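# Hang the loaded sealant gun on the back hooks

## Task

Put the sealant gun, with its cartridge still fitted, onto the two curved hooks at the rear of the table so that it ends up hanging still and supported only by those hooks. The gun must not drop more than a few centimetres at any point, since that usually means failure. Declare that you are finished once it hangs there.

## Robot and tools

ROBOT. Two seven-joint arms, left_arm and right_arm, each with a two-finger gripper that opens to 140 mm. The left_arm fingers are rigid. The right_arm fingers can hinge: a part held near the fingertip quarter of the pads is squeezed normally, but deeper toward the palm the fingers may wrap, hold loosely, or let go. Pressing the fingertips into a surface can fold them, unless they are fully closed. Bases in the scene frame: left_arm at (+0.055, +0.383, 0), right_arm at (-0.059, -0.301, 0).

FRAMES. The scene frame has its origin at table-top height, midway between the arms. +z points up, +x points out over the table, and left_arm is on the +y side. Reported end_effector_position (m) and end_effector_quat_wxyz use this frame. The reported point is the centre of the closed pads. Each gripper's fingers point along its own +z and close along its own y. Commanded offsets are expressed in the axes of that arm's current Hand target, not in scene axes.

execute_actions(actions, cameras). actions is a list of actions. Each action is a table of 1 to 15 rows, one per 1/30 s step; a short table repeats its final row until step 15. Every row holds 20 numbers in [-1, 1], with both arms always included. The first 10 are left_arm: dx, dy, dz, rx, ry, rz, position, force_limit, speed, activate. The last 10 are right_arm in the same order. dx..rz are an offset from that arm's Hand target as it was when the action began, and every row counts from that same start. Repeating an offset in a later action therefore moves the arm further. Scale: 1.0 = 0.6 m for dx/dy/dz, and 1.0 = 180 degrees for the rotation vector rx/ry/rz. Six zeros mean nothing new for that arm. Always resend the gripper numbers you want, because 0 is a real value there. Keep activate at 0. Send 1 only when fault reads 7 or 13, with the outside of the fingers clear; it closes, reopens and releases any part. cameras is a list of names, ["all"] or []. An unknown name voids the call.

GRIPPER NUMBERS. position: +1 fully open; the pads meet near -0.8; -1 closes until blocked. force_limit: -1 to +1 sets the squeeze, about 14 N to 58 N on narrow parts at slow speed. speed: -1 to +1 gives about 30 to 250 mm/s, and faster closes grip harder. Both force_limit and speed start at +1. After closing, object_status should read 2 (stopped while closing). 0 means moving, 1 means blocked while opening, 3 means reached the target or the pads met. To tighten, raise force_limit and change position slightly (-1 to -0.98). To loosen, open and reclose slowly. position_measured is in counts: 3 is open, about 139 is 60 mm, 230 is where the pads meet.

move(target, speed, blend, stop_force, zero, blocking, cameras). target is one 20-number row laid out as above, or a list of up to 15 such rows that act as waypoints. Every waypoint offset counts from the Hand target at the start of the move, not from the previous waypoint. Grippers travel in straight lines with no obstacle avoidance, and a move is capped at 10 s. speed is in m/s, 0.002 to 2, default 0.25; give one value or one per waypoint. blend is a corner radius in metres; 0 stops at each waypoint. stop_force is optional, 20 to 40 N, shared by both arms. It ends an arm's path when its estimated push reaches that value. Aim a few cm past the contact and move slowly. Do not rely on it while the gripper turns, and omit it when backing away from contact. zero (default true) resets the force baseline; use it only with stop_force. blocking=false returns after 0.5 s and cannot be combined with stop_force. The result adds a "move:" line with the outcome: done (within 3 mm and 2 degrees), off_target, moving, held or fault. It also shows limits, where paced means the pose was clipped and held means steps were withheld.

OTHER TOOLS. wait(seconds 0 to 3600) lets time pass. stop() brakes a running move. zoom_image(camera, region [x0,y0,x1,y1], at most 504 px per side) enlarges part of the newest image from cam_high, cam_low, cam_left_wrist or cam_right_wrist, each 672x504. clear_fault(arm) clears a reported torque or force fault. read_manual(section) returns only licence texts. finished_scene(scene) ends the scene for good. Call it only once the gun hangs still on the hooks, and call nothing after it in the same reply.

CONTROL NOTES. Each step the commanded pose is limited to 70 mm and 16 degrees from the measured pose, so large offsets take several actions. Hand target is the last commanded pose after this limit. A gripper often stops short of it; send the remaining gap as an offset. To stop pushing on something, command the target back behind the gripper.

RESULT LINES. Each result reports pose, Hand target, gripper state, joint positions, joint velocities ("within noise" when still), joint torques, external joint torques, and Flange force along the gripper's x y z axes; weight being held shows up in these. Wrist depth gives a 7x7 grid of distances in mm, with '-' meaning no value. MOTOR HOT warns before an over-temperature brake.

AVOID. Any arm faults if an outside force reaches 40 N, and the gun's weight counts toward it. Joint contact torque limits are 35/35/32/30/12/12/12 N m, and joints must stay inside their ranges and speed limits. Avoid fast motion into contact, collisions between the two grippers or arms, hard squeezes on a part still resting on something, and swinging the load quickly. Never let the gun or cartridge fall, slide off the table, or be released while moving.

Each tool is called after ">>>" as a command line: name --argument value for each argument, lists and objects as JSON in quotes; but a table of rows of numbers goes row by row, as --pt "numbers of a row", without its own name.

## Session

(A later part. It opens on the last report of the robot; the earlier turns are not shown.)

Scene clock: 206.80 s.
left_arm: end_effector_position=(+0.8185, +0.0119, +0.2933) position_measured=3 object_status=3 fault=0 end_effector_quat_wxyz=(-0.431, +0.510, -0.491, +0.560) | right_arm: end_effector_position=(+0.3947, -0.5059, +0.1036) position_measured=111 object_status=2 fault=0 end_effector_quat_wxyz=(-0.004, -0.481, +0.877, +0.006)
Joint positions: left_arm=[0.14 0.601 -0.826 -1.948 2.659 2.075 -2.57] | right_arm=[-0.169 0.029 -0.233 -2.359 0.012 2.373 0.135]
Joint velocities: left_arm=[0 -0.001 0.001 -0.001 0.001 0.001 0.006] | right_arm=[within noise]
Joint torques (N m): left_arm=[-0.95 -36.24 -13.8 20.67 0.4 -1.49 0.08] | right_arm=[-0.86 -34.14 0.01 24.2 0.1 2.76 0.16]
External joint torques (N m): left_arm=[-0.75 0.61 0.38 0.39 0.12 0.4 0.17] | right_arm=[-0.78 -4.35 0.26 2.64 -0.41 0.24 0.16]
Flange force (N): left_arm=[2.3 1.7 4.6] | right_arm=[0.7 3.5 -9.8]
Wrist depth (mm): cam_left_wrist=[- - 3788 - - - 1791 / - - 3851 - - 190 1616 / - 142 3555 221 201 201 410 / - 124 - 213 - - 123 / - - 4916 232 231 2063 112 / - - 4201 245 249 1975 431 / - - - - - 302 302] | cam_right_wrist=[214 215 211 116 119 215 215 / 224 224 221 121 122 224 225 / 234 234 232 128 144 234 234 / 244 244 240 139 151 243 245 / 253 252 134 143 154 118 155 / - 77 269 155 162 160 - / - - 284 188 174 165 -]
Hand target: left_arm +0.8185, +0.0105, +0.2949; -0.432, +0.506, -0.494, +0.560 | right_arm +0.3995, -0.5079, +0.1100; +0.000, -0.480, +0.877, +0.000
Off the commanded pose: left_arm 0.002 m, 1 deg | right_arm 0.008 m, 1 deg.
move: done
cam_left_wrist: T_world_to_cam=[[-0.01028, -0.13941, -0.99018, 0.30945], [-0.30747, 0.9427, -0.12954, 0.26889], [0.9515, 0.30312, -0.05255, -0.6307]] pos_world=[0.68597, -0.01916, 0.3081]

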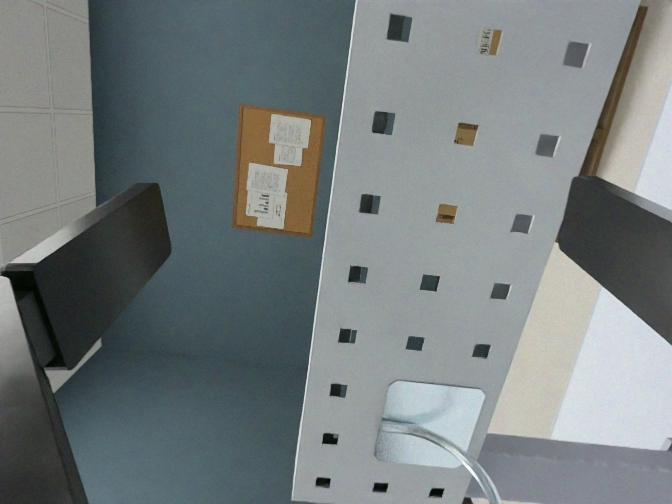

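>>> move --pt "-0.005 -0.06 -0.2 0 0 0 1 1 1 0 0 0 0 0 0 0 -1 0 -1 0" --pt "-0.089 -0.156 -0.346 -0.225 0.0293 0.0588 1 1 1 0 0 0 0 0 0 0 -1 0 -1 0" --speed 0.25 --blend 0.04

>>> move --target '[-0.31,0.1575,-0.291,-0.275,0.0436,0.0938,1,1,1,0,-0.831,0.333,-0.025,0,0,0,-1,0,-1,0]' --speed 0.14 --cameras '["all"]'

Scene clock: 239.97 s.
left_arm: end_effector_position=(+0.6203, +0.1017, +0.3794) position_measured=3 object_status=3 fault=0 end_effector_quat_wxyz=(+0.259, -0.550, +0.721, -0.334) | right_arm: end_effector_position=(+0.3947, -0.5059, +0.1036) position_measured=111 object_status=2 fault=0 end_effector_quat_wxyz=(-0.004, -0.481, +0.877, +0.006)
Joint positions: left_arm=[1.069 -0.593 -1.165 -1.956 2.197 3.799 -2.601] | right_arm=[-0.169 0.029 -0.233 -2.359 0.012 2.373 0.135]
Joint velocities: left_arm=[0 -0.001 0 0.001 0.001 0.001 -0.007] | right_arm=[within noise]
Joint torques (N m): left_arm=[-0.15 9.81 14.63 19.24 -2.67 0.44 -0.32] | right_arm=[-0.88 -34.14 0.02 24.23 0.11 2.77 0.15]
External joint torques (N m): left_arm=[-0.15 -0.07 -1.4 0.11 -0.4 0.47 -0.25] | right_arm=[-0.83 -4.27 0.25 2.63 -0.4 0.24 0.15]
Flange force (N): left_arm=[3.3 -4.8 4.2] | right_arm=[0.8 3.4 -9.6]
Wrist depth (mm): cam_left_wrist=[2888 1879 - 630 513 431 373 / - 2027 - 660 541 457 387 / - 2101 - 690 575 482 388 / - 133 - 544 603 520 123 / - - 3301 2432 674 534 112 / - - - 3001 720 566 481 / - - - - 783 603 518] | cam_right_wrist=[215 215 212 116 119 215 217 / 224 223 220 121 122 224 224 / 234 234 231 128 144 234 234 / 245 244 240 139 151 243 246 / 254 250 134 142 156 118 155 / - 77 269 155 162 160 - / - - 283 188 174 165 -]
Hand target: left_arm +0.6199, +0.0999, +0.3801; +0.257, -0.552, +0.719, -0.335 | right_arm +0.3995, -0.5079, +0.1100; +0.000, -0.480, +0.877, +0.000
Off the commanded pose: left_arm 0.002 m, 0 deg | right_arm 0.008 m, 1 deg.
move: done

Scene clock: 245.00 s.
left_arm: end_effector_position=(+0.4819, +0.3289, +0.4194) position_measured=3 object_status=3 fault=0 end_effector_quat_wxyz=(+0.089, -0.477, +0.872, -0.069) | right_arm: end_effector_position=(+0.4956, +0.0166, +0.1169) position_measured=111 object_status=2 fault=0 end_effector_quat_wxyz=(-0.008, -0.482, +0.876, +0.001)
Joint positions: left_arm=[1.354 -0.267 -1.204 -1.607 2.82 4.558 -2.405] | right_arm=[0.439 0.393 0.114 -1.803 -0.051 2.177 1.116]
Joint velocities: left_arm=[0.001 -0.001 0.001 -0.001 -0.002 0 0.007] | right_arm=[0.001 0 0.001 0.001 0.001 0 0.005]
Joint torques (N m): left_arm=[-0.92 1.97 6.62 17.72 -0.85 2.41 0.12] | right_arm=[-0.44 -48.55 1.92 26.8 0.83 2.79 0.19]
External joint torques (N m): left_arm=[-0.82 0.17 -0.14 -0.77 0.31 0.41 0.14] | right_arm=[-0.44 -4.96 0.14 3.52 0.2 0.37 0.19]
Flange force (N): left_arm=[0.0 0.0 0.0] | right_arm=[-0.3 -0.4 -8.5]
Wrist depth (mm): cam_left_wrist=[562 542 512 499 480 459 450 / 619 586 555 544 518 501 481 / 605 624 618 586 559 530 506 / - 143 684 649 619 594 123 / - 789 755 715 682 642 112 / 2512 2784 849 805 758 715 688 / - 2888 2626 903 2009 1910 1737] | cam_right_wrist=[231 230 226 116 119 228 228 / 240 239 235 121 122 237 237 / 250 249 244 128 144 247 247 / 261 261 255 142 151 255 255 / 270 268 134 152 154 118 155 / - 77 283 156 162 160 - / - - 299 188 173 165 -]
Hand target: left_arm +0.4804, +0.3301, +0.4199; +0.000, -0.477, +0.879, -0.001 | right_arm +0.5005, +0.0197, +0.1254; +0.000, -0.480, +0.877, +0.000
Off the commanded pose: left_arm 0.002 m, 13 deg | right_arm 0.010 m, 1 deg.
joint sent to its limit (left arm) — joint 5 (forearm roll), upper limit; joint 6 (wrist pitch), upper limit. The joint targets are off in orientation, not in position.
move: off_target (left_arm, right_arm)
cam_left_wrist: T_world_to_cam=[[-0.81332, 0.54164, -0.21246, 0.31184], [0.39523, 0.78231, 0.48144, -0.65925], [0.42697, 0.3076, -0.85034, 0.18601]] pos_world=[0.43476, 0.28962, 0.54182]
cam_right_wrist: T_world_to_cam=[[-0.83766, 0.54608, -0.01092, 0.42026], [0.52747, 0.81399, 0.24331, -0.28746], [0.14176, 0.19805, -0.96989, 0.18652]] pos_world=[0.47723, -0.03245, 0.25544]

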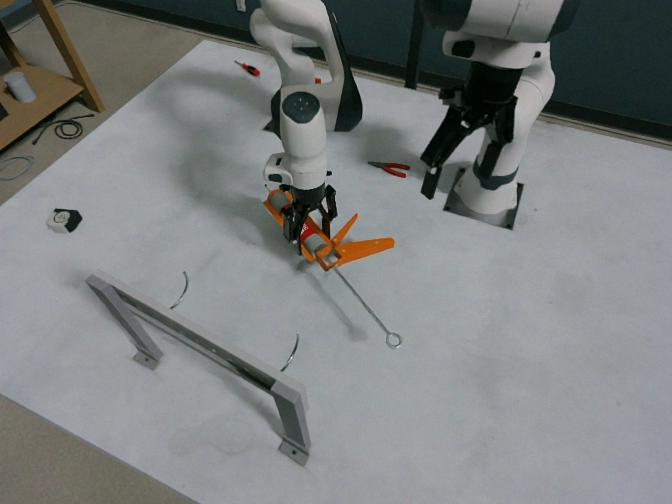

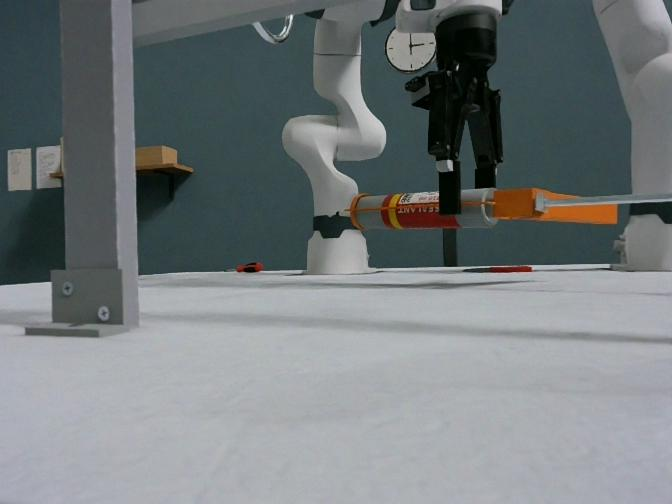

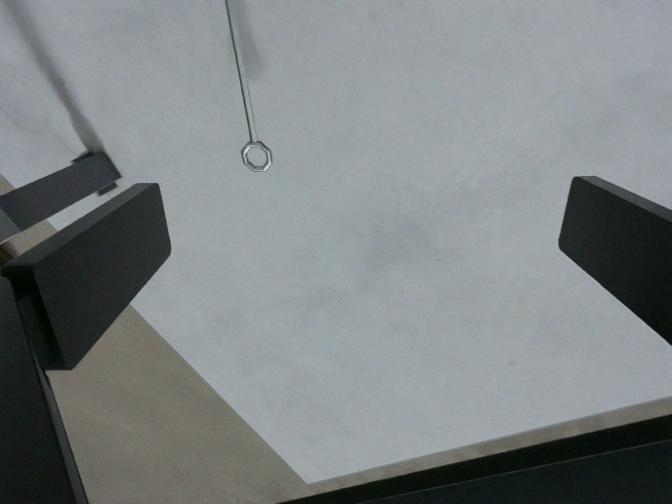

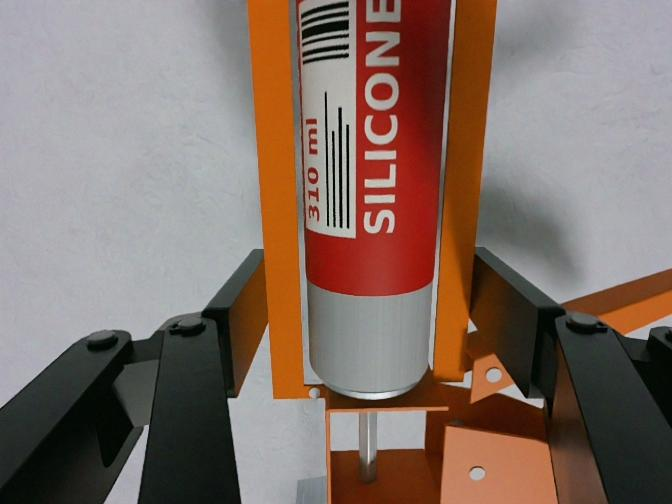

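>>> move --target '[0,0,0,0,0,0,1,1,1,0,0,0,0.141,0,0,0,-1,0,-1,0]' --speed 0.06 --cameras '["cam_low"]'

Scene clock: 257.07 s.
left_arm: end_effector_position=(+0.4819, +0.3289, +0.4194) position_measured=3 object_status=3 fault=0 end_effector_quat_wxyz=(+0.089, -0.476, +0.872, -0.069) | right_arm: end_effector_position=(+0.4965, +0.0177, +0.0382) position_measured=111 object_status=2 fault=0 end_effector_quat_wxyz=(-0.006, -0.482, +0.876, +0.001)
Joint positions: left_arm=[1.354 -0.267 -1.204 -1.607 2.82 4.558 -2.403] | right_arm=[0.456 0.509 0.093 -1.844 -0.06 2.339 1.124]
Joint velocities: left_arm=[within noise] | right_arm=[0 0 -0.002 0 0 0.005 0.001]
Joint torques (N m): left_arm=[-0.86 1.98 6.48 17.69 -0.83 2.41 0.19] | right_arm=[-0.73 -46.81 1.5 22.84 0.49 3.07 0.15]
External joint torques (N m): left_arm=[-0.82 0.08 -0.33 -0.76 0.33 0.42 0.21] | right_arm=[-0.68 -1.5 -0.41 1.1 -0.06 0.64 0.15]
Flange force (N): left_arm=[0.0 0.0 0.0] | right_arm=[0.7 -0.5 -1.5]
Wrist depth (mm): cam_left_wrist=[561 544 516 502 476 461 443 / 613 586 565 537 522 496 478 / 638 630 621 585 566 536 504 / - 143 682 651 615 591 123 / - 794 760 711 688 645 112 / - 2458 853 802 755 704 676 / - 2818 2818 924 2120 - -] | cam_right_wrist=[158 159 156 115 118 157 156 / 166 165 163 119 121 163 163 / 172 172 170 126 144 170 170 / 180 180 176 136 141 177 177 / 187 185 134 139 154 118 154 / - 77 196 155 162 159 - / - - 206 188 173 164 -]
Hand target: left_arm +0.4803, +0.3301, +0.4189; +0.088, -0.475, +0.873, -0.066 (not the last commanded pose) | right_arm +0.5005, +0.0198, +0.0408; +0.000, -0.480, +0.877, +0.000
Off the commanded pose: left_arm 0.002 m, 13 deg | right_arm 0.005 m, 1 deg.
joint sent to its limit (left arm) — joint 5 (forearm roll), upper limit; joint 6 (wrist pitch), upper limit.
move: off_target (right_arm)

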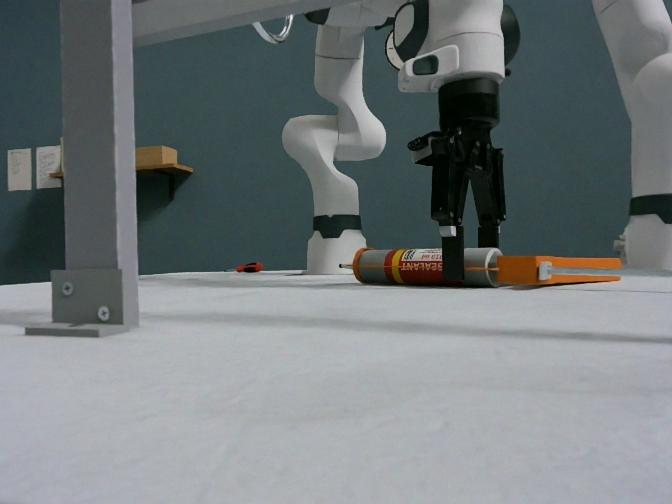

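>>> move --target '[0,0,0,0,0,0,1,1,1,0,0,0,0.005,0,0,0,-1,0,-1,0]' --speed 0.05

>>> move --pt "0 0 0 0 0 0 1 1 1 0 0 0 0 0 0 0 1 0 -0.7 0"

>>> move --pt "0 0 0 0 0 0 1 1 1 0 0 0 -0.4 0 0 0 1 0 -0.7 0" --pt "0 0 0 0 0 0 1 1 1 0 0.831 0.15 -0.4 0 0 0 1 0 -0.7 0" --speed 0.25 --blend 0.06 --cameras '["cam_high"]'

Scene clock: 264.40 s.
left_arm: end_effector_position=(+0.4819, +0.3289, +0.4194) position_measured=3 object_status=3 fault=0 end_effector_quat_wxyz=(+0.089, -0.476, +0.872, -0.069) | right_arm: end_effector_position=(+0.4977, +0.0185, +0.0381) position_measured=111 object_status=2 fault=0 end_effector_quat_wxyz=(-0.004, -0.482, +0.876, +0.001)
Joint positions: left_arm=[1.354 -0.267 -1.204 -1.607 2.82 4.558 -2.403] | right_arm=[0.459 0.51 0.091 -1.843 -0.06 2.343 1.124]
Joint torques (N m): left_arm=[-0.89 2.01 6.48 17.73 -0.83 2.4 0.17] | right_arm=[-0.59 -44.45 0.9 22.12 0.23 3.41 0.2]
External joint torques (N m): left_arm=[-0.83 0.18 -0.33 -0.76 0.32 0.42 0.2] | right_arm=[-0.48 0.96 -0.93 0.32 -0.32 0.97 0.2]
Flange force (N): left_arm=[0.0 0.0 0.0] | right_arm=[-1.8 -1.5 3.5]
Wrist depth (mm): cam_left_wrist=[559 541 517 496 485 462 449 / 616 588 559 539 519 496 478 / 644 630 613 589 562 536 506 / - 142 682 647 615 594 123 / - 808 763 727 680 642 112 / 2539 2485 853 800 763 718 678 / - - 2656 917 2139 1712 -] | cam_right_wrist=[159 158 155 115 118 157 155 / 167 165 163 119 122 163 163 / 172 172 170 126 144 170 169 / 180 179 176 136 141 176 177 / 187 185 134 139 154 118 155 / - 77 197 154 162 159 - / - - 207 188 173 164 -]
Hand target: left_arm +0.4803, +0.3301, +0.4189; +0.088, -0.475, +0.873, -0.066 | right_arm +0.5005, +0.0198, +0.0378; +0.000, -0.480, +0.877, +0.000
Off the commanded pose: left_arm 0.002 m, 0 deg | right_arm 0.003 m, 1 deg.
joint sent to its limit (left arm) — joint 5 (forearm roll), upper limit; joint 6 (wrist pitch), upper limit. The joint targets still meet the commanded pose.
move: done

Scene clock: 265.77 s.
left_arm: end_effector_position=(+0.4819, +0.3289, +0.4194) position_measured=3 object_status=3 fault=0 end_effector_quat_wxyz=(+0.089, -0.476, +0.872, -0.069) | right_arm: end_effector_position=(+0.4996, +0.0187, +0.0379) position_measured=3 object_status=0 fault=0 end_effector_quat_wxyz=(-0.001, -0.481, +0.876, +0.000)
Joint positions: left_arm=[1.354 -0.267 -1.204 -1.607 2.82 4.558 -2.403] | right_arm=[0.46 0.512 0.088 -1.842 -0.06 2.349 1.124]
Joint torques (N m): left_arm=[-0.87 1.99 6.44 17.74 -0.84 2.41 0.11] | right_arm=[-0.6 -45.35 1.84 21.68 0.63 2.72 0.1]
External joint torques (N m): left_arm=[-0.87 0.04 -0.42 -0.73 0.32 0.42 0.13] | right_arm=[-0.49 0.24 0.05 -0.17 0.08 0.26 0.1]
Flange force (N): left_arm=[0.0 0.0 0.0] | right_arm=[0.8 -0.1 0.9]
Wrist depth (mm): cam_left_wrist=[566 537 517 493 476 459 446 / 616 596 561 540 515 492 479 / 637 628 623 589 566 535 503 / - 143 682 645 619 596 123 / - 800 765 729 684 647 112 / - 2485 859 802 760 715 680 / - 2925 2751 896 2180 1958 -] | cam_right_wrist=[158 158 155 115 116 156 155 / 166 165 163 120 121 163 162 / 172 172 170 126 127 169 169 / 180 178 178 133 138 177 174 / - 132 188 139 162 162 117 / - 196 197 166 189 191 123 / - 208 208 185 179 165 169]
Hand target: left_arm +0.4803, +0.3301, +0.4189; +0.088, -0.475, +0.873, -0.066 | right_arm +0.5005, +0.0198, +0.0378; +0.000, -0.480, +0.877, +0.000
Off the commanded pose: left_arm 0.002 m, 0 deg | right_arm 0.001 m, 0 deg.
joint sent to its limit (left arm) — joint 5 (forearm roll), upper limit; joint 6 (wrist pitch), upper limit. The joint targets still meet the commanded pose.
move: done

Scene clock: 269.83 s.
left_arm: end_effector_position=(+0.4819, +0.3289, +0.4194) position_measured=3 object_status=3 fault=0 end_effector_quat_wxyz=(+0.089, -0.476, +0.872, -0.069) | right_arm: end_effector_position=(+0.1567, -0.3506, +0.2780) position_measured=3 object_status=3 fault=0 end_effector_quat_wxyz=(+0.002, -0.475, +0.880, +0.001)
Joint positions: left_arm=[1.354 -0.267 -1.204 -1.607 2.82 4.558 -2.403] | right_arm=[0.226 -1.208 -0.286 -2.772 -0.263 1.581 0.682]
Joint velocities: left_arm=[within noise] | right_arm=[-0.001 0 -0.001 0.002 -0.001 -0.003 -0.008]
Joint torques (N m): left_arm=[-0.9 1.99 6.49 17.71 -0.83 2.4 0.14] | right_arm=[-0.39 5.22 4.35 22.24 0.22 2.27 -0.3]
External joint torques (N m): left_arm=[-0.85 0.12 -0.29 -0.72 0.32 0.41 0.17] | right_arm=[-0.35 -0.67 -0.57 -0.95 -0.53 -0.23 -0.31]
Flange force (N): left_arm=[0.0 0.0 0.0] | right_arm=[4.9 2.1 3.6]
Wrist depth (mm): cam_left_wrist=[559 536 518 500 476 462 443 / 615 588 565 536 518 495 480 / 644 623 616 588 558 536 507 / - 142 684 653 619 591 123 / - 802 763 715 666 638 112 / - - 875 800 781 720 682 / - 2784 2687 921 899 - -] | cam_right_wrist=[378 377 377 374 370 365 289 / 396 392 390 387 388 352 242 / 412 410 408 404 403 394 266 / 430 426 427 421 421 415 409 / 442 132 445 441 439 438 117 / - 463 467 466 458 457 117 / - 494 487 483 482 481 481]
Hand target: left_arm +0.4803, +0.3301, +0.4189; +0.088, -0.475, +0.873, -0.066 | right_arm +0.1555, -0.3515, +0.2774; +0.000, -0.480, +0.877, +0.000
Off the commanded pose: left_arm 0.002 m, 0 deg | right_arm 0.002 m, 1 deg.
joint sent to its limit (left arm) — joint 5 (forearm roll), upper limit; joint 6 (wrist pitch), upper limit. The joint targets still meet the commanded pose.
move: done

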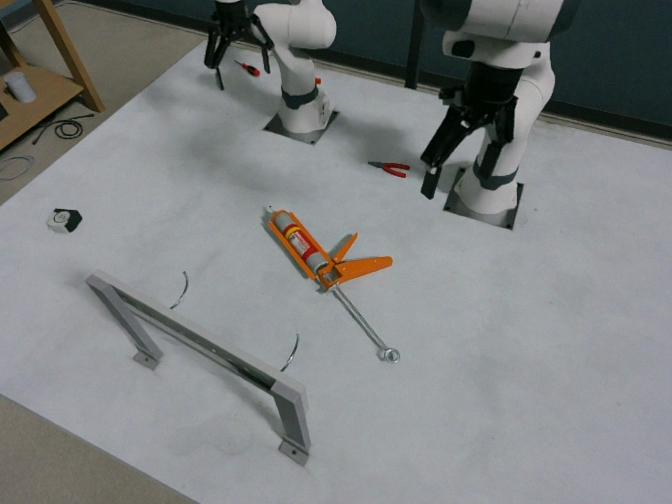

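>>> move --target '[0.204,-0.385,0.126,0.2075,-0.025,-0.0996,1,1,1,0,0,0,0,0,0,0,1,0,-0.7,0]' --speed 0.25

>>> move --target '[0.0695,-0.059,0.2,0.225,-0.0293,-0.0588,1,1,1,0,0,0,0,0,0,0,1,0,-0.7,0]' --speed 0.25

>>> move --target '[0.119,0,-0.03,-0.225,0.0293,0.0588,1,1,1,0,0,0,0,0,0,0,1,0,-0.7,0]' --speed 0.25

Scene clock: 288.07 s.
left_arm: end_effector_position=(+0.6191, +0.1000, +0.3796) position_measured=3 object_status=3 fault=0 end_effector_quat_wxyz=(+0.258, -0.549, +0.722, -0.333) | right_arm: end_effector_position=(+0.1566, -0.3506, +0.2779) position_measured=3 object_status=3 fault=0 end_effector_quat_wxyz=(+0.002, -0.476, +0.879, +0.001)
Joint positions: left_arm=[1.077 -0.609 -1.165 -1.956 2.178 3.812 -2.588] | right_arm=[0.226 -1.208 -0.286 -2.772 -0.263 1.58 0.68]
Joint velocities: left_arm=[0 -0.001 -0.001 0 -0.001 -0.005 0] | right_arm=[within noise]
Joint torques (N m): left_arm=[-0.22 11.2 15.03 18.22 -2.69 -0.13 -0.25] | right_arm=[-0.61 5.27 4.56 22.21 0.32 2.26 -0.25]
External joint torques (N m): left_arm=[-0.09 0.86 -1.25 -0.76 -0.38 -0.13 -0.17] | right_arm=[-0.62 -0.66 -0.42 -1.01 -0.44 -0.25 -0.25]
Flange force (N): left_arm=[-0.6 0.9 5.1] | right_arm=[4.8 2.7 3.6]
Wrist depth (mm): cam_left_wrist=[2201 - - 631 510 427 372 / 2596 1958 - 666 545 455 386 / 3501 2063 - 709 583 479 392 / - 133 426 553 608 519 124 / - - 3610 2751 670 535 112 / - - 2853 2888 731 559 482 / - 4360 - - 775 603 526] | cam_right_wrist=[380 376 376 373 371 365 292 / 396 393 391 387 384 354 239 / 411 410 408 404 402 392 265 / 430 424 422 424 419 417 413 / 446 132 445 440 439 435 117 / - 463 465 461 460 456 117 / - 494 487 484 482 481 479]
Hand target: left_arm +0.6201, +0.0999, +0.3797; +0.257, -0.551, +0.719, -0.335 | right_arm +0.1555, -0.3515, +0.2774; +0.000, -0.480, +0.877, +0.000
Off the commanded pose: left_arm 0.001 m, 1 deg | right_arm 0.002 m, 1 deg.
move: done

Scene clock: 291.07 s.
left_arm: end_effector_position=(+0.7200, +0.0297, +0.3289) position_measured=3 object_status=3 fault=0 end_effector_quat_wxyz=(-0.433, +0.506, -0.495, +0.558) | right_arm: end_effector_position=(+0.1566, -0.3506, +0.2779) position_measured=3 object_status=3 fault=0 end_effector_quat_wxyz=(+0.002, -0.476, +0.879, +0.001)
Joint positions: left_arm=[1.434 -0.304 -2.078 -2.213 2.385 2.346 -2.999] | right_arm=[0.226 -1.208 -0.286 -2.772 -0.263 1.58 0.68]
Joint velocities: left_arm=[0 0 -0.001 -0.001 0.002 -0.004 -0.006] | right_arm=[within noise]
Joint torques (N m): left_arm=[-0.26 23.77 7.16 20.53 -0.33 -2.55 -0.32] | right_arm=[-0.67 5.27 4.57 22.2 0.31 2.27 -0.22]
External joint torques (N m): left_arm=[-0.24 1.26 -1.04 -0.93 0.31 -0.11 -0.22] | right_arm=[-0.67 -0.67 -0.4 -0.96 -0.45 -0.23 -0.22]
Flange force (N): left_arm=[-3.6 -2.2 -6.9] | right_arm=[4.8 2.7 3.6]
Wrist depth (mm): cam_left_wrist=[- - - - - 1750 464 / 2888 - 3916 - - 1910 471 / - 143 3984 4279 - 2009 430 / - 132 4201 - 320 2626 123 / - - - - 337 576 112 / - 2687 - 3081 3209 529 419 / - - - - - 581 471] | cam_right_wrist=[380 377 376 372 372 365 289 / 395 392 390 388 386 351 241 / 412 409 406 403 404 394 265 / 430 424 425 421 422 415 411 / 441 131 445 442 441 434 117 / - 465 466 463 461 458 117 / - 494 486 484 486 479 476]
Hand target: left_arm +0.7201, +0.0300, +0.3296; -0.433, +0.506, -0.494, +0.559 | right_arm +0.1555, -0.3515, +0.2774; +0.000, -0.480, +0.877, +0.000
Off the commanded pose: left_arm 0.001 m, 0 deg | right_arm 0.002 m, 1 deg.
joint sent to its limit (left arm) — joint 7 (wrist roll), lower limit. The joint targets still meet the commanded pose.
move: done

Scene clock: 295.07 s.
left_arm: end_effector_position=(+0.6943, -0.0381, +0.3397) position_measured=3 object_status=3 fault=0 end_effector_quat_wxyz=(+0.259, -0.550, +0.720, -0.335) | right_arm: end_effector_position=(+0.1566, -0.3506, +0.2779) position_measured=3 object_status=3 fault=0 end_effector_quat_wxyz=(+0.002, -0.476, +0.879, +0.001)
Joint positions: left_arm=[1.596 -1.004 -1.493 -1.41 1.915 4.012 -2.864] | right_arm=[0.226 -1.208 -0.286 -2.772 -0.263 1.58 0.68]
Joint velocities: left_arm=[0 -0.002 0 -0.001 -0.001 0.001 -0.008] | right_arm=[within noise]
Joint torques (N m): left_arm=[-0.26 36.94 22.52 10.36 -1.7 0.26 -0.23] | right_arm=[-0.62 5.27 4.56 22.23 0.32 2.26 -0.21]
External joint torques (N m): left_arm=[-0.28 -0.43 -0.97 0.24 -0.05 0.51 -0.16] | right_arm=[-0.61 -0.68 -0.38 -1 -0.43 -0.25 -0.21]
Flange force (N): left_arm=[2.3 -2.6 1.9] | right_arm=[4.7 2.9 3.6]
Wrist depth (mm): cam_left_wrist=[2027 - 285 542 459 386 336 / 3984 1942 305 588 491 406 349 / - 1926 - 621 520 437 352 / - 132 - 692 558 464 123 / - - - 700 548 479 112 / - - - 421 615 508 430 / - - 365 2458 692 548 467] | cam_right_wrist=[380 378 375 372 370 365 289 / 393 392 389 390 386 351 241 / 412 410 406 404 400 393 265 / 429 424 424 420 419 413 412 / 442 132 443 439 439 433 117 / - 463 464 465 461 458 117 / - 496 486 482 484 477 478]
Hand target: left_arm +0.6941, -0.0382, +0.3394; +0.257, -0.551, +0.719, -0.335 | right_arm +0.1555, -0.3515, +0.2774; +0.000, -0.480, +0.877, +0.000
Off the commanded pose: left_arm 0.000 m, 0 deg | right_arm 0.002 m, 1 deg.
move: done

>>> move --target '[-0.504,0.114,-0.292,0,-0.34,-0.286,1,1,1,0,0,0,0,0,0,0,1,0,-0.7,0]' --speed 0.3

Scene clock: 338.90 s.
left_arm: end_effector_position=(+0.6016, +0.2994, +0.4005) position_measured=3 object_status=3 fault=0 end_effector_quat_wxyz=(-0.399, +0.778, -0.433, +0.220) | right_arm: end_effector_position=(+0.1566, -0.3506, +0.2779) position_measured=3 object_status=3 fault=0 end_effector_quat_wxyz=(+0.002, -0.476, +0.879, +0.001)
Joint positions: left_arm=[1.78 -1.652 -0.74 -1.995 1.743 4.558 -3.001] | right_arm=[0.226 -1.208 -0.286 -2.772 -0.263 1.58 0.68]
Joint torques (N m): left_arm=[-0.24 33.16 20.33 -0.5 -0.59 -0.09 -0.27] | right_arm=[-0.62 5.24 4.54 22.2 0.3 2.26 -0.26]
External joint torques (N m): left_arm=[-0.26 -0.79 -0.61 -0.45 0.4 0.47 -0.19] | right_arm=[-0.67 -0.73 -0.4 -0.97 -0.46 -0.25 -0.26]
Flange force (N): left_arm=[-0.8 3.8 -0.2] | right_arm=[5.0 2.9 3.6]
Wrist depth (mm): cam_left_wrist=[- 4621 2718 709 562 462 394 / - - 3349 755 600 482 409 / - - - 837 626 517 406 / - 124 - 882 674 561 123 / - - - 789 729 565 112 / - - - - 753 599 498 / - - 1791 - 781 631 537] | cam_right_wrist=[378 378 375 373 370 364 289 / 394 391 391 388 386 353 241 / 413 410 407 403 402 394 264 / 433 427 422 420 420 417 413 / 444 131 444 444 439 436 117 / - 465 466 463 461 456 117 / - 495 484 482 483 481 478]
Hand target: left_arm +0.6004, +0.3000, +0.4000; -0.409, +0.838, -0.323, +0.161 | right_arm +0.1555, -0.3515, +0.2774; +0.000, -0.480, +0.877, +0.000
Off the commanded pose: left_arm 0.001 m, 33 deg; orientation clipped | right_arm 0.002 m, 1 deg.
joint sent to its limit (left arm) — joint 6 (wrist pitch), upper limit; joint 7 (wrist roll), lower limit. The joint targets are off in orientation, not in position.
move: off_target (left_arm); limits=paced

>>> move --target '[0.494,0.272,-0.183,-0.012,0.27,0.22,1,1,1,0,0,0,0,0,0,0,1,0,-0.7,0]' --speed 0.3

>>> move --target '[-0.121,0.005,0.02,0.225,-0.0293,-0.0588,1,1,1,0,0,0,0,0,0,0,1,0,-0.7,0]' --speed 0.25

Scene clock: 408.63 s.
left_arm: end_effector_position=(+0.6933, -0.0363, +0.3383) position_measured=3 object_status=3 fault=0 end_effector_quat_wxyz=(+0.257, -0.555, +0.718, -0.332) | right_arm: end_effector_position=(+0.1566, -0.3506, +0.2779) position_measured=3 object_status=3 fault=0 end_effector_quat_wxyz=(+0.002, -0.476, +0.879, +0.001)
Joint positions: left_arm=[1.768 -1.495 -1.002 -1.413 1.302 4.454 -2.856] | right_arm=[0.226 -1.208 -0.286 -2.772 -0.263 1.58 0.68]
Joint velocities: left_arm=[0 0 0.001 0.002 -0.002 -0.003 0.007] | right_arm=[within noise]
Joint torques (N m): left_arm=[-0.28 44.88 21.84 -4.17 -1.87 -0.32 0.15] | right_arm=[-0.62 5.27 4.53 22.23 0.32 2.26 -0.23]
External joint torques (N m): left_arm=[-0.11 0.67 -1.39 0.08 -0.41 -0.11 0.23] | right_arm=[-0.62 -0.69 -0.4 -0.97 -0.43 -0.25 -0.23]
Flange force (N): left_arm=[-1.2 -0.5 1.6] | right_arm=[4.8 2.8 3.5]
Wrist depth (mm): cam_left_wrist=[2407 - - 523 457 386 335 / 2962 1791 325 578 486 406 348 / - 1750 - 608 520 434 352 / - 132 317 630 554 464 123 / - - - 674 548 474 112 / - - - 397 618 507 428 / - - - 2718 682 534 460] | cam_right_wrist=[378 377 376 373 371 363 289 / 394 392 391 390 384 352 241 / 411 408 407 404 404 394 264 / 432 424 424 420 417 413 412 / 439 132 443 444 440 439 117 / - 466 467 463 460 456 117 / - 497 487 485 484 482 476]
Hand target: left_arm +0.6943, -0.0378, +0.3399; +0.257, -0.552, +0.719, -0.335 | right_arm +0.1555, -0.3515, +0.2774; +0.000, -0.480, +0.877, +0.000
Off the commanded pose: left_arm 0.002 m, 0 deg | right_arm 0.002 m, 1 deg.
move: done

Scene clock: 412.33 s.
left_arm: end_effector_position=(+0.7206, +0.0309, +0.3296) position_measured=3 object_status=3 fault=0 end_effector_quat_wxyz=(-0.433, +0.508, -0.493, +0.558) | right_arm: end_effector_position=(+0.1566, -0.3506, +0.2779) position_measured=3 object_status=3 fault=0 end_effector_quat_wxyz=(+0.002, -0.476, +0.879, +0.001)
Joint positions: left_arm=[1.25 -1.776 -1.43 -2.334 0.324 3.738 -2.157] | right_arm=[0.226 -1.208 -0.286 -2.772 -0.263 1.58 0.68]
Joint velocities: left_arm=[0.001 0 0 -0.001 -0.001 0.001 0.006] | right_arm=[within noise]
Joint torques (N m): left_arm=[-0.71 26.3 27.34 -4.61 -4.09 -0.65 0.08] | right_arm=[-0.66 5.25 4.52 22.24 0.3 2.27 -0.26]
External joint torques (N m): left_arm=[-0.73 -0.35 -2.1 -1.15 -0.5 0.45 0.18] | right_arm=[-0.62 -0.58 -0.39 -1.03 -0.44 -0.25 -0.26]
Flange force (N): left_arm=[-3.6 4.9 -6.1] | right_arm=[4.6 2.5 3.6]
Wrist depth (mm): cam_left_wrist=[- - 2382 - - 1724 1737 / 2751 3555 3449 - - 1737 469 / 2751 3449 3727 3788 - 2243 429 / - 132 - - - - 123 / - - 3916 382 359 379 112 / - 2925 - 4126 - 581 437 / - 2626 - - - 599 465] | cam_right_wrist=[379 377 374 373 370 362 288 / 393 392 390 388 387 349 242 / 409 407 408 404 401 392 265 / 429 424 424 423 420 416 410 / 444 132 445 441 439 437 117 / - 463 467 465 460 460 117 / - 492 487 485 483 480 479]
Hand target: left_arm +0.7201, +0.0305, +0.3299; -0.433, +0.506, -0.494, +0.559 | right_arm +0.1555, -0.3515, +0.2774; +0.000, -0.480, +0.877, +0.000
Off the commanded pose: left_arm 0.001 m, 0 deg | right_arm 0.002 m, 1 deg.
joint sent to its limit (left arm) — joint 2 (shoulder), lower limit. The joint targets still meet the commanded pose.
move: done

>>> move --target '[-0.354,-0.302,-0.274,0.2195,-0.257,0,1,1,1,0,0,0,0,0,0,0,1,0,-0.7,0]' --speed 0.3

Scene clock: 443.30 s.
left_arm: end_effector_position=(+0.5838, +0.2833, +0.4786) position_measured=3 object_status=3 fault=0 end_effector_quat_wxyz=(+0.729, -0.511, +0.077, -0.449) | right_arm: end_effector_position=(+0.1566, -0.3506, +0.2779) position_measured=3 object_status=3 fault=0 end_effector_quat_wxyz=(+0.002, -0.476, +0.879, +0.001)
Joint positions: left_arm=[0.953 -1.776 -1.474 -2.484 0.494 2.544 -2.314] | right_arm=[0.226 -1.208 -0.286 -2.772 -0.263 1.58 0.68]
Joint velocities: left_arm=[-0.001 -0.002 -0.001 0.001 0 -0.001 -0.007] | right_arm=[within noise]
Joint torques (N m): left_arm=[-0.2 19.15 26.22 -3.09 -0.81 -2.24 -0.27] | right_arm=[-0.61 5.29 4.56 22.19 0.31 2.26 -0.2]
External joint torques (N m): left_arm=[-0.18 -0.3 -1.57 -0.34 0.29 -0.28 -0.21] | right_arm=[-0.63 -0.59 -0.39 -1.03 -0.45 -0.26 -0.2]
Flange force (N): left_arm=[-3.0 2.3 -2.9] | right_arm=[4.6 2.6 3.6]
Wrist depth (mm): cam_left_wrist=[- 1791 - 2656 - 2687 - / 1687 - - - - - - / 1848 - - - - - - / - 124 - - - - 123 / - 2311 - - - - 107 / - 2201 2082 - - - - / - - - - - - -] | cam_right_wrist=[379 376 374 375 371 365 289 / 394 391 391 389 385 352 242 / 411 407 408 405 403 392 266 / 430 424 425 424 420 416 413 / 443 132 445 441 438 434 117 / - 467 468 462 458 457 117 / - 492 485 485 483 478 481]
Hand target: left_arm +0.5835, +0.2831, +0.4798; +0.730, -0.510, +0.075, -0.450 | right_arm +0.1555, -0.3515, +0.2774; +0.000, -0.480, +0.877, +0.000
Off the commanded pose: left_arm 0.001 m, 0 deg | right_arm 0.002 m, 1 deg.
joint sent to its limit (left arm) — joint 2 (shoulder), lower limit. The joint targets still meet the commanded pose.
move: done

>>> move --target '[0.018,0.024,-0.434,-0.6025,-0.26,0,1,1,1,0,0,0,0,0,0,0,1,0,-0.7,0]' --speed 0.3

Scene clock: 466.37 s.
left_arm: end_effector_position=(+0.4520, +0.1009, +0.3511) position_measured=3 object_status=3 fault=0 end_effector_quat_wxyz=(-0.002, +0.990, -0.142, +0.002) | right_arm: end_effector_position=(+0.1566, -0.3506, +0.2779) position_measured=3 object_status=3 fault=0 end_effector_quat_wxyz=(+0.002, -0.476, +0.879, +0.001)
Joint positions: left_arm=[0.26 -0.349 -0.766 -1.989 -0.238 1.731 -1.705] | right_arm=[0.226 -1.208 -0.286 -2.772 -0.263 1.58 0.68]
Joint velocities: left_arm=[0.001 -0.001 0 0 0 0 0.006] | right_arm=[within noise]
Joint torques (N m): left_arm=[-0.93 -10.71 7.17 23.37 0.63 2.45 0.14] | right_arm=[-0.65 5.28 4.56 22.21 0.3 2.27 -0.21]
External joint torques (N m): left_arm=[-0.81 1.67 -0.07 -0.78 -0.25 -0.21 0.14] | right_arm=[-0.67 -0.59 -0.35 -0.96 -0.45 -0.24 -0.21]
Flange force (N): left_arm=[2.4 0.6 1.5] | right_arm=[4.5 2.5 3.5]
Wrist depth (mm): cam_left_wrist=[441 438 440 429 398 407 426 / 468 467 468 437 459 438 458 / 498 497 498 498 493 486 483 / - 142 536 535 531 529 123 / - 585 579 579 575 572 112 / 638 638 623 633 623 630 621 / - 700 550 682 692 686 690] | cam_right_wrist=[380 377 375 373 370 364 289 / 397 394 389 387 386 352 242 / 413 410 408 406 402 392 265 / 430 425 424 424 422 412 411 / 442 132 444 443 439 439 117 / - 463 469 465 459 458 117 / - 494 488 485 482 483 474]
Hand target: left_arm +0.4503, +0.1003, +0.3496; +0.000, +0.989, -0.145, -0.001 | right_arm +0.1555, -0.3515, +0.2774; +0.000, -0.480, +0.877, +0.000
Off the commanded pose: left_arm 0.002 m, 1 deg | right_arm 0.002 m, 1 deg.
move: done

>>> move --target '[0.108,0.0997,0.2,0,0,0.6,1,1,1,0,0,0,0,0,0,0,1,0,-0.7,0]' --speed 0.3 --cameras '["cam_left_wrist"]'

Scene clock: 480.13 s.
left_arm: end_effector_position=(+0.4952, +0.0252, +0.2292) position_measured=3 object_status=3 fault=0 end_effector_quat_wxyz=(+0.000, -0.466, +0.885, +0.002) | right_arm: end_effector_position=(+0.1566, -0.3506, +0.2779) position_measured=3 object_status=3 fault=0 end_effector_quat_wxyz=(+0.002, -0.476, +0.879, +0.001)
Joint positions: left_arm=[0.031 0.075 -0.747 -1.973 0.058 2.023 -0.122] | right_arm=[0.226 -1.208 -0.286 -2.772 -0.263 1.58 0.68]
Joint velocities: left_arm=[0.002 -0.001 -0.001 0 0.001 0 0.005] | right_arm=[within noise]
Joint torques (N m): left_arm=[-0.24 -26.6 -2.32 23.86 0.43 3 0.15] | right_arm=[-0.61 5.23 4.52 22.18 0.31 2.26 -0.23]
External joint torques (N m): left_arm=[-0.23 0.13 -0.71 -0.56 -0.25 0.42 0.15] | right_arm=[-0.6 -0.69 -0.4 -1.04 -0.44 -0.25 -0.23]
Flange force (N): left_arm=[0.3 2.8 1.8] | right_arm=[4.8 2.9 3.7]
Wrist depth (mm): cam_left_wrist=[330 327 325 287 320 323 324 / 351 351 350 308 342 343 346 / 377 371 374 369 369 366 360 / - 142 407 404 404 403 123 / - 443 439 439 438 435 112 / 485 485 487 489 480 479 477 / - 519 537 532 531 529 530] | cam_right_wrist=[380 377 375 373 370 365 289 / 395 394 389 390 386 351 241 / 411 410 407 402 402 390 265 / 430 423 424 423 419 415 411 / 443 132 444 442 439 436 117 / - 465 467 465 460 456 117 / - 491 487 484 484 482 477]
Hand target: left_arm +0.4950, +0.0243, +0.2296; -0.001, -0.465, +0.886, +0.000 | right_arm +0.1555, -0.3515, +0.2774; +0.000, -0.480, +0.877, +0.000
Off the commanded pose: left_arm 0.001 m, 0 deg | right_arm 0.002 m, 1 deg.
move: done
cam_left_wrist: T_world_to_cam=[[-0.82025, 0.57199, -0.00371, 0.40159], [0.52015, 0.74858, 0.41118, -0.38022], [0.23797, 0.33534, -0.91155, 0.21895]] pos_world=[0.47508, -0.01851, 0.35741]

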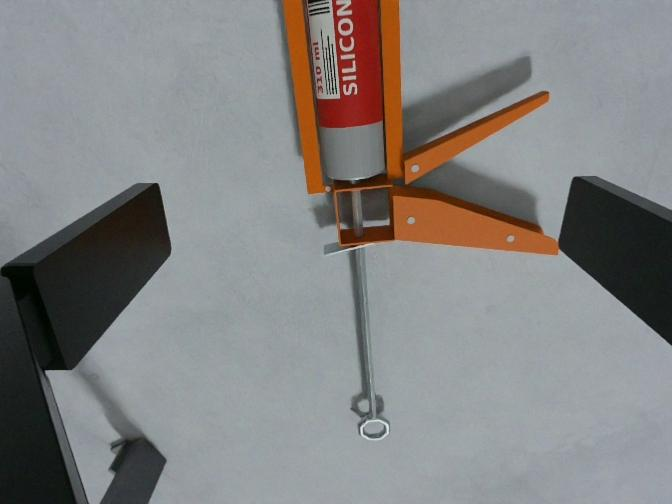

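>>> move --target '[0.0207,0.01,0.2827,0,0,-0.02,1,1,1,0,0,0,0,0,0,0,1,0,-0.7,0]' --speed 0.2 --cameras '["cam_left_wrist","cam_low"]'

>>> zoom_image --camera "cam_low" --region '[320, 150, 640, 320]'

Scene clock: 499.73 s.
left_arm: end_effector_position=(+0.4805, +0.0185, +0.0583) position_measured=3 object_status=3 fault=0 end_effector_quat_wxyz=(-0.004, -0.491, +0.871, +0.003) | right_arm: end_effector_position=(+0.1566, -0.3506, +0.2779) position_measured=3 object_status=3 fault=0 end_effector_quat_wxyz=(+0.002, -0.476, +0.879, +0.001)
Joint positions: left_arm=[-0.1 0.33 -0.631 -2.161 0.28 2.403 -0.354] | right_arm=[0.226 -1.208 -0.286 -2.772 -0.263 1.58 0.68]
Joint velocities: left_arm=[-0.001 -0.001 -0.001 0 0.001 0.001 -0.006] | right_arm=[within noise]
Joint torques (N m): left_arm=[-1.03 -33.44 -6.02 21.1 0.52 3.04 -0.05] | right_arm=[-0.61 5.26 4.53 22.25 0.3 2.25 -0.23]
External joint torques (N m): left_arm=[-1.04 0.01 -0.11 0.31 0.01 0.45 -0.05] | right_arm=[-0.6 -0.64 -0.4 -0.93 -0.45 -0.26 -0.23]
Flange force (N): left_arm=[1.8 -1.6 1.7] | right_arm=[4.7 2.6 3.4]
Wrist depth (mm): cam_left_wrist=[173 175 150 130 152 173 173 / 189 189 165 140 167 184 184 / 200 197 178 150 177 199 192 / - 133 211 160 191 188 123 / - 233 232 211 223 228 227 / 256 256 255 227 208 209 239 / - 281 279 275 279 278 277] | cam_right_wrist=[380 377 373 373 370 366 290 / 394 392 392 389 386 357 241 / 410 410 409 404 401 399 265 / 429 424 426 423 420 417 410 / 442 131 445 440 438 437 117 / - 470 467 464 460 457 117 / - 494 486 481 484 478 475]
Hand target: left_arm +0.4826, +0.0174, +0.0600; -0.001, -0.492, +0.871, +0.000 | right_arm +0.1555, -0.3515, +0.2774; +0.000, -0.480, +0.877, +0.000
Off the commanded pose: left_arm 0.003 m, 0 deg | right_arm 0.002 m, 1 deg.
move: done
cam_left_wrist: T_world_to_cam=[[-0.85127, 0.52472, 0.00054, 0.40826], [0.47956, 0.77759, 0.40666, -0.2781], [0.21297, 0.34644, -0.91358, 0.08081]] pos_world=[0.46369, -0.02597, 0.1867]
Images, in order (width x height): cam_low 672x504, cam_left_wrist 672x504.

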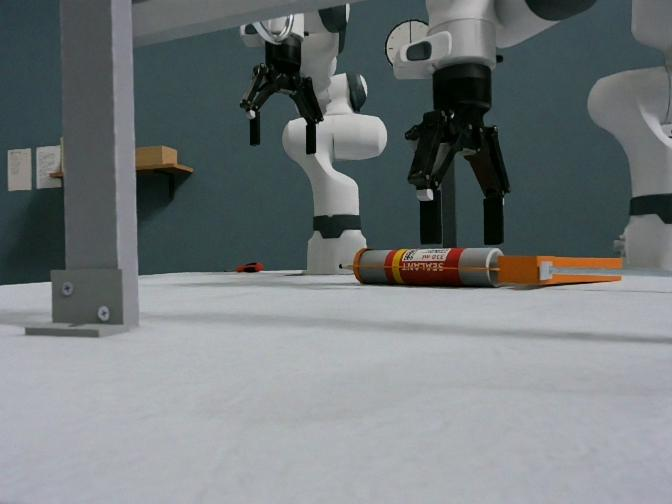

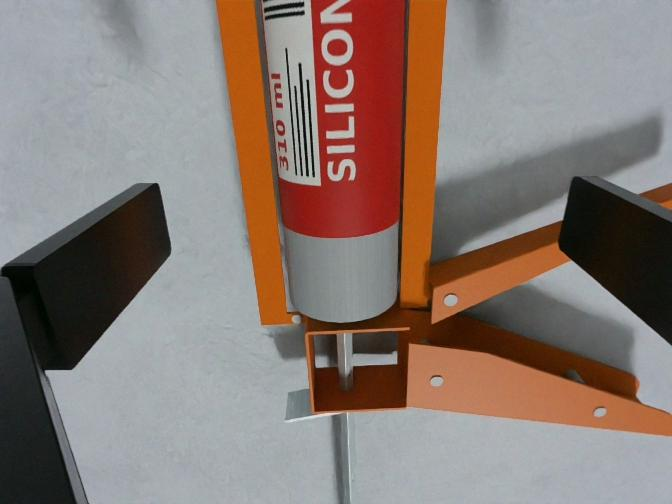

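Scaled by 1.575 from the camera's image (finer frame: 960x720).

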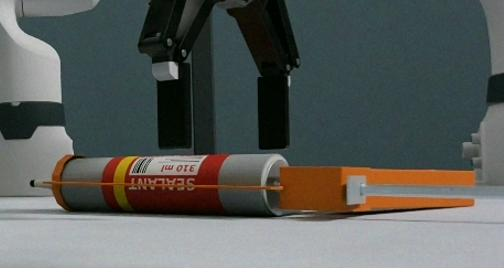

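>>> move --target '[-0.01,-0.011,0.03,0,0,-0.014,1,0,-1,0,0,0,0,0,0,0,1,0,-0.7,0]' --speed 0.08 --cameras '["cam_left_wrist"]'

Scene clock: 516.77 s.
left_arm: end_effector_position=(+0.4896, +0.0202, +0.0411) position_measured=3 object_status=3 fault=0 end_effector_quat_wxyz=(-0.003, -0.510, +0.860, +0.002) | right_arm: end_effector_position=(+0.1566, -0.3506, +0.2779) position_measured=3 object_status=3 fault=0 end_effector_quat_wxyz=(+0.002, -0.476, +0.879, +0.001)
Joint positions: left_arm=[-0.136 0.374 -0.58 -2.145 0.307 2.432 -0.403] | right_arm=[0.226 -1.208 -0.286 -2.772 -0.263 1.58 0.68]
Joint velocities: left_arm=[0 0.001 -0.001 0 0.001 0.001 -0.006] | right_arm=[within noise]
Joint torques (N m): left_arm=[-1 -34.47 -6.32 20.74 0.51 3.03 -0.25] | right_arm=[-0.66 5.24 4.57 22.17 0.3 2.26 -0.23]
External joint torques (N m): left_arm=[-0.91 0.8 -0.01 0.38 0.01 0.44 -0.25] | right_arm=[-0.66 -0.72 -0.39 -1.03 -0.45 -0.26 -0.23]
Flange force (N): left_arm=[2.6 -3.7 3.5] | right_arm=[4.9 3.0 3.7]
Wrist depth (mm): cam_left_wrist=[162 158 155 117 133 158 158 / 171 171 166 124 137 168 168 / 183 180 177 134 154 181 178 / - 142 193 138 174 173 123 / - 213 212 172 181 210 210 / 234 233 233 208 189 189 222 / - 256 255 254 253 254 252] | cam_right_wrist=[377 376 375 375 371 365 257 / 395 390 390 390 388 353 241 / 410 409 407 403 403 393 265 / 429 423 424 424 420 413 410 / 444 132 446 440 438 435 117 / - 464 468 463 463 458 117 / - 497 483 478 484 483 476]
Hand target: left_arm +0.4913, +0.0192, +0.0420; -0.001, -0.511, +0.859, +0.000 | right_arm +0.1555, -0.3515, +0.2774; +0.000, -0.480, +0.877, +0.000
Off the commanded pose: left_arm 0.002 m, 0 deg | right_arm 0.002 m, 1 deg.
move: done
cam_left_wrist: T_world_to_cam=[[-0.87362, 0.48661, -0.00082, 0.42692], [0.44404, 0.79788, 0.4077, -0.25981], [0.19904, 0.35582, -0.91311, 0.06914]] pos_world=[0.47457, -0.02505, 0.1694]

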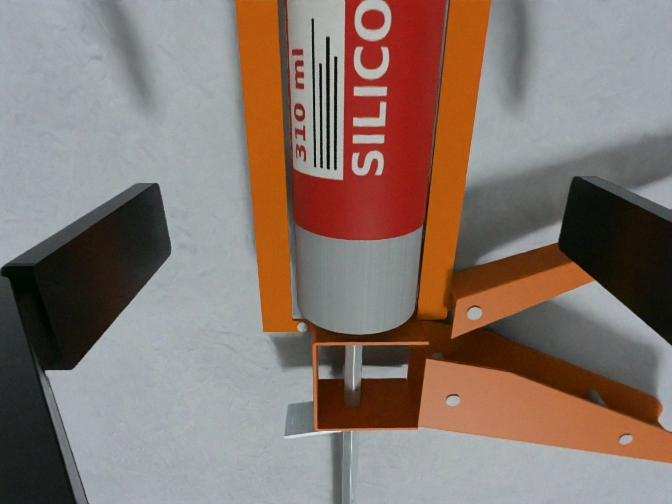

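>>> move --target '[-0.005,0,0.0297,0,0,0.004,1,0,-1,0,0,0,0,0,0,0,1,0,-0.7,0]' --speed 0.06

>>> move --target '[0,0,0,0,0,0,-1,0,-1,0,0,0,0,0,0,0,1,0,-0.7,0]' --cameras '["cam_left_wrist","cam_low"]'

>>> zoom_image --camera "cam_low" --region '[320, 150, 640, 320]'

Scene clock: 524.03 s.
left_arm: end_effector_position=(+0.4921, +0.0221, +0.0246) position_measured=3 object_status=3 fault=0 end_effector_quat_wxyz=(-0.003, -0.506, +0.863, +0.001) | right_arm: end_effector_position=(+0.1566, -0.3506, +0.2779) position_measured=3 object_status=3 fault=0 end_effector_quat_wxyz=(+0.002, -0.476, +0.879, +0.001)
Joint positions: left_arm=[-0.151 0.408 -0.554 -2.145 0.334 2.466 -0.406] | right_arm=[0.226 -1.208 -0.286 -2.772 -0.263 1.58 0.68]
Joint velocities: left_arm=[-0.002 -0.001 0 -0.001 0.002 0.005 0] | right_arm=[within noise]
Joint torques (N m): left_arm=[-1 -35.27 -6.45 19.78 0.87 3.08 -0.21] | right_arm=[-0.6 5.26 4.56 22.19 0.3 2.26 -0.26]
External joint torques (N m): left_arm=[-0.92 1.19 0.18 -0.24 0.38 0.45 -0.21] | right_arm=[-0.61 -0.64 -0.39 -1.04 -0.45 -0.25 -0.26]
Flange force (N): left_arm=[2.3 -2.6 5.4] | right_arm=[4.7 2.7 3.7]
Wrist depth (mm): cam_left_wrist=[144 145 122 102 103 145 143 / 155 155 133 109 112 151 152 / 166 164 161 118 136 164 161 / - 142 173 123 150 171 123 / - 194 193 - 160 156 190 / 212 212 211 202 193 170 202 / - 234 232 207 230 229 182] | cam_right_wrist=[379 377 376 375 369 364 289 / 395 392 390 387 384 353 241 / 410 408 408 405 403 393 265 / 431 427 428 421 420 413 410 / 443 132 444 443 439 437 117 / - 468 465 463 461 456 117 / - 494 484 483 485 481 478]
Hand target: left_arm +0.4927, +0.0218, +0.0241; -0.001, -0.506, +0.863, +0.000 | right_arm +0.1555, -0.3515, +0.2774; +0.000, -0.480, +0.877, +0.000
Off the commanded pose: left_arm 0.001 m, 0 deg | right_arm 0.002 m, 1 deg.
move: done

Scene clock: 526.73 s.
left_arm: end_effector_position=(+0.4925, +0.0221, +0.0245) position_measured=111 object_status=0 fault=0 end_effector_quat_wxyz=(-0.002, -0.506, +0.863, +0.001) | right_arm: end_effector_position=(+0.1566, -0.3506, +0.2779) position_measured=3 object_status=3 fault=0 end_effector_quat_wxyz=(+0.002, -0.476, +0.879, +0.001)
Joint positions: left_arm=[-0.154 0.408 -0.551 -2.145 0.334 2.467 -0.406] | right_arm=[0.226 -1.208 -0.286 -2.772 -0.263 1.58 0.68]
Joint torques (N m): left_arm=[-1.06 -34.97 -6.53 19.72 0.46 3.15 -0.09] | right_arm=[-0.64 5.24 4.55 22.22 0.29 2.26 -0.25]
External joint torques (N m): left_arm=[-0.7 1.35 0.27 -0.16 -0.03 0.53 -0.09] | right_arm=[-0.58 -0.63 -0.37 -0.99 -0.46 -0.25 -0.25]
Flange force (N): left_arm=[1.7 -2.6 4.9] | right_arm=[4.6 2.6 3.5]
Wrist depth (mm): cam_left_wrist=[144 145 122 102 104 145 143 / 155 155 133 109 112 153 152 / 166 166 143 118 128 161 163 / 177 111 132 125 138 109 152 / - - 190 - 158 155 - / - - 210 196 193 - - / - - 232 232 230 - -] | cam_right_wrist=[380 378 372 374 368 365 289 / 394 392 392 386 384 352 242 / 412 411 407 407 403 392 252 / 430 424 424 423 420 414 412 / 443 132 445 443 438 437 117 / - 467 469 463 463 456 117 / - 497 485 483 484 480 478]
Hand target: left_arm +0.4926, +0.0218, +0.0242; -0.001, -0.506, +0.863, +0.000 | right_arm +0.1555, -0.3515, +0.2774; +0.000, -0.480, +0.877, +0.000
Off the commanded pose: left_arm 0.000 m, 0 deg | right_arm 0.002 m, 1 deg.
move: done
cam_left_wrist: T_world_to_cam=[[-0.86914, 0.49455, -0.00428, 0.42628], [0.45004, 0.79445, 0.40781, -0.25869], [0.20508, 0.35252, -0.91306, 0.04981]] pos_world=[0.4767, -0.02286, 0.1528]
Images, in order (width x height): cam_low 672x504, cam_left_wrist 672x504.

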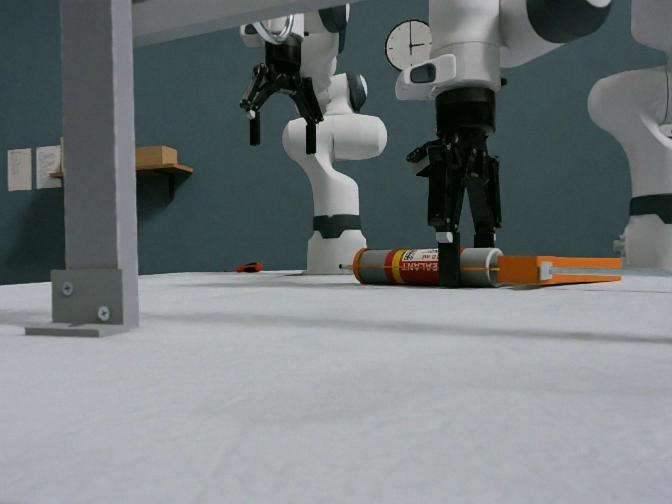

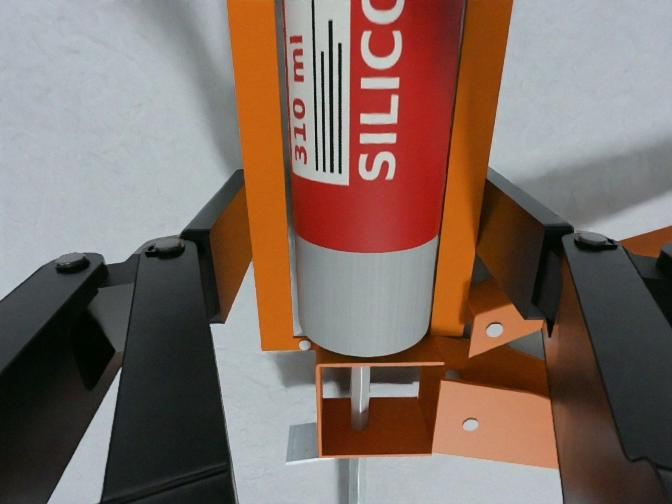

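Scaled by 1.575 from the camera's image (finer frame: 960x720).

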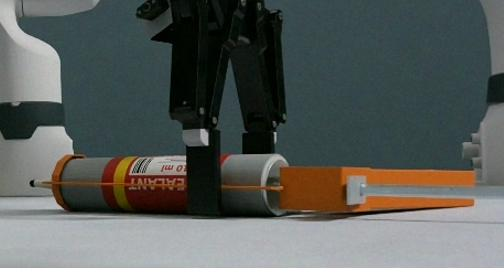

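>>> move --target '[0,0,-0.17,0,0,0,-1,0,-1,0,0,0,0,0,0,0,1,0,-0.7,0]' --speed 0.08 --cameras '["cam_low"]'

Scene clock: 542.47 s.
left_arm: end_effector_position=(+0.4892, +0.0250, +0.1200) position_measured=111 object_status=2 fault=0 end_effector_quat_wxyz=(-0.003, -0.507, +0.862, +0.006) | right_arm: end_effector_position=(+0.1566, -0.3506, +0.2779) position_measured=3 object_status=3 fault=0 end_effector_quat_wxyz=(+0.002, -0.476, +0.879, +0.001)
Joint positions: left_arm=[-0.056 0.22 -0.669 -2.111 0.174 2.263 -0.302] | right_arm=[0.226 -1.208 -0.286 -2.772 -0.263 1.58 0.68]
Joint velocities: left_arm=[0 0 0 0 0 0 0.007] | right_arm=[within noise]
Joint torques (N m): left_arm=[-0.24 -33.95 -5.47 25.83 0.31 2.9 0.22] | right_arm=[-0.61 5.26 4.54 22.21 0.29 2.25 -0.23]
External joint torques (N m): left_arm=[-0.1 -2.67 -1.13 3.2 -0.27 0.31 0.22] | right_arm=[-0.62 -0.74 -0.42 -0.93 -0.47 -0.26 -0.23]
Flange force (N): left_arm=[0.4 -1.4 -7.9] | right_arm=[4.9 2.9 3.5]
Wrist depth (mm): cam_left_wrist=[229 228 122 104 105 227 228 / 244 244 132 112 114 244 244 / 262 261 141 121 132 257 262 / 278 111 132 130 146 109 151 / - - 167 142 160 156 - / - - 336 196 194 - - / - - 370 370 369 - -] | cam_right_wrist=[380 377 372 373 371 365 289 / 395 391 389 387 387 354 241 / 411 407 407 404 404 390 265 / 429 424 427 423 420 415 411 / 443 132 446 441 440 435 117 / - 465 466 460 461 457 117 / - 492 489 488 486 480 477]
Hand target: left_arm +0.4929, +0.0218, +0.1262; -0.001, -0.506, +0.863, +0.000 | right_arm +0.1555, -0.3515, +0.2774; +0.000, -0.480, +0.877, +0.000
Off the commanded pose: left_arm 0.008 m, 1 deg | right_arm 0.002 m, 1 deg.
move: off_target (left_arm)

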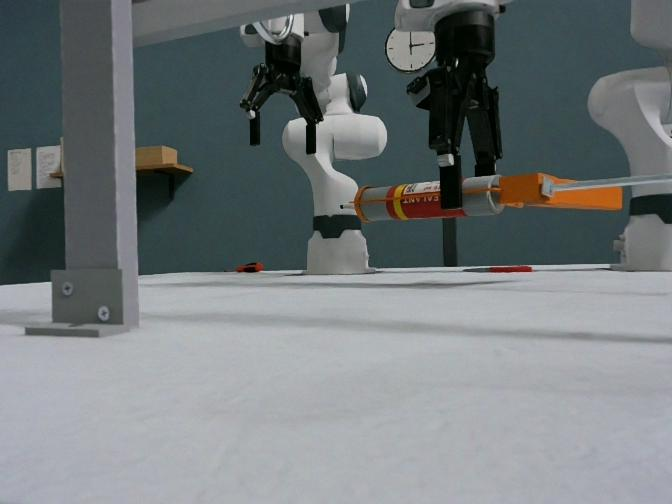

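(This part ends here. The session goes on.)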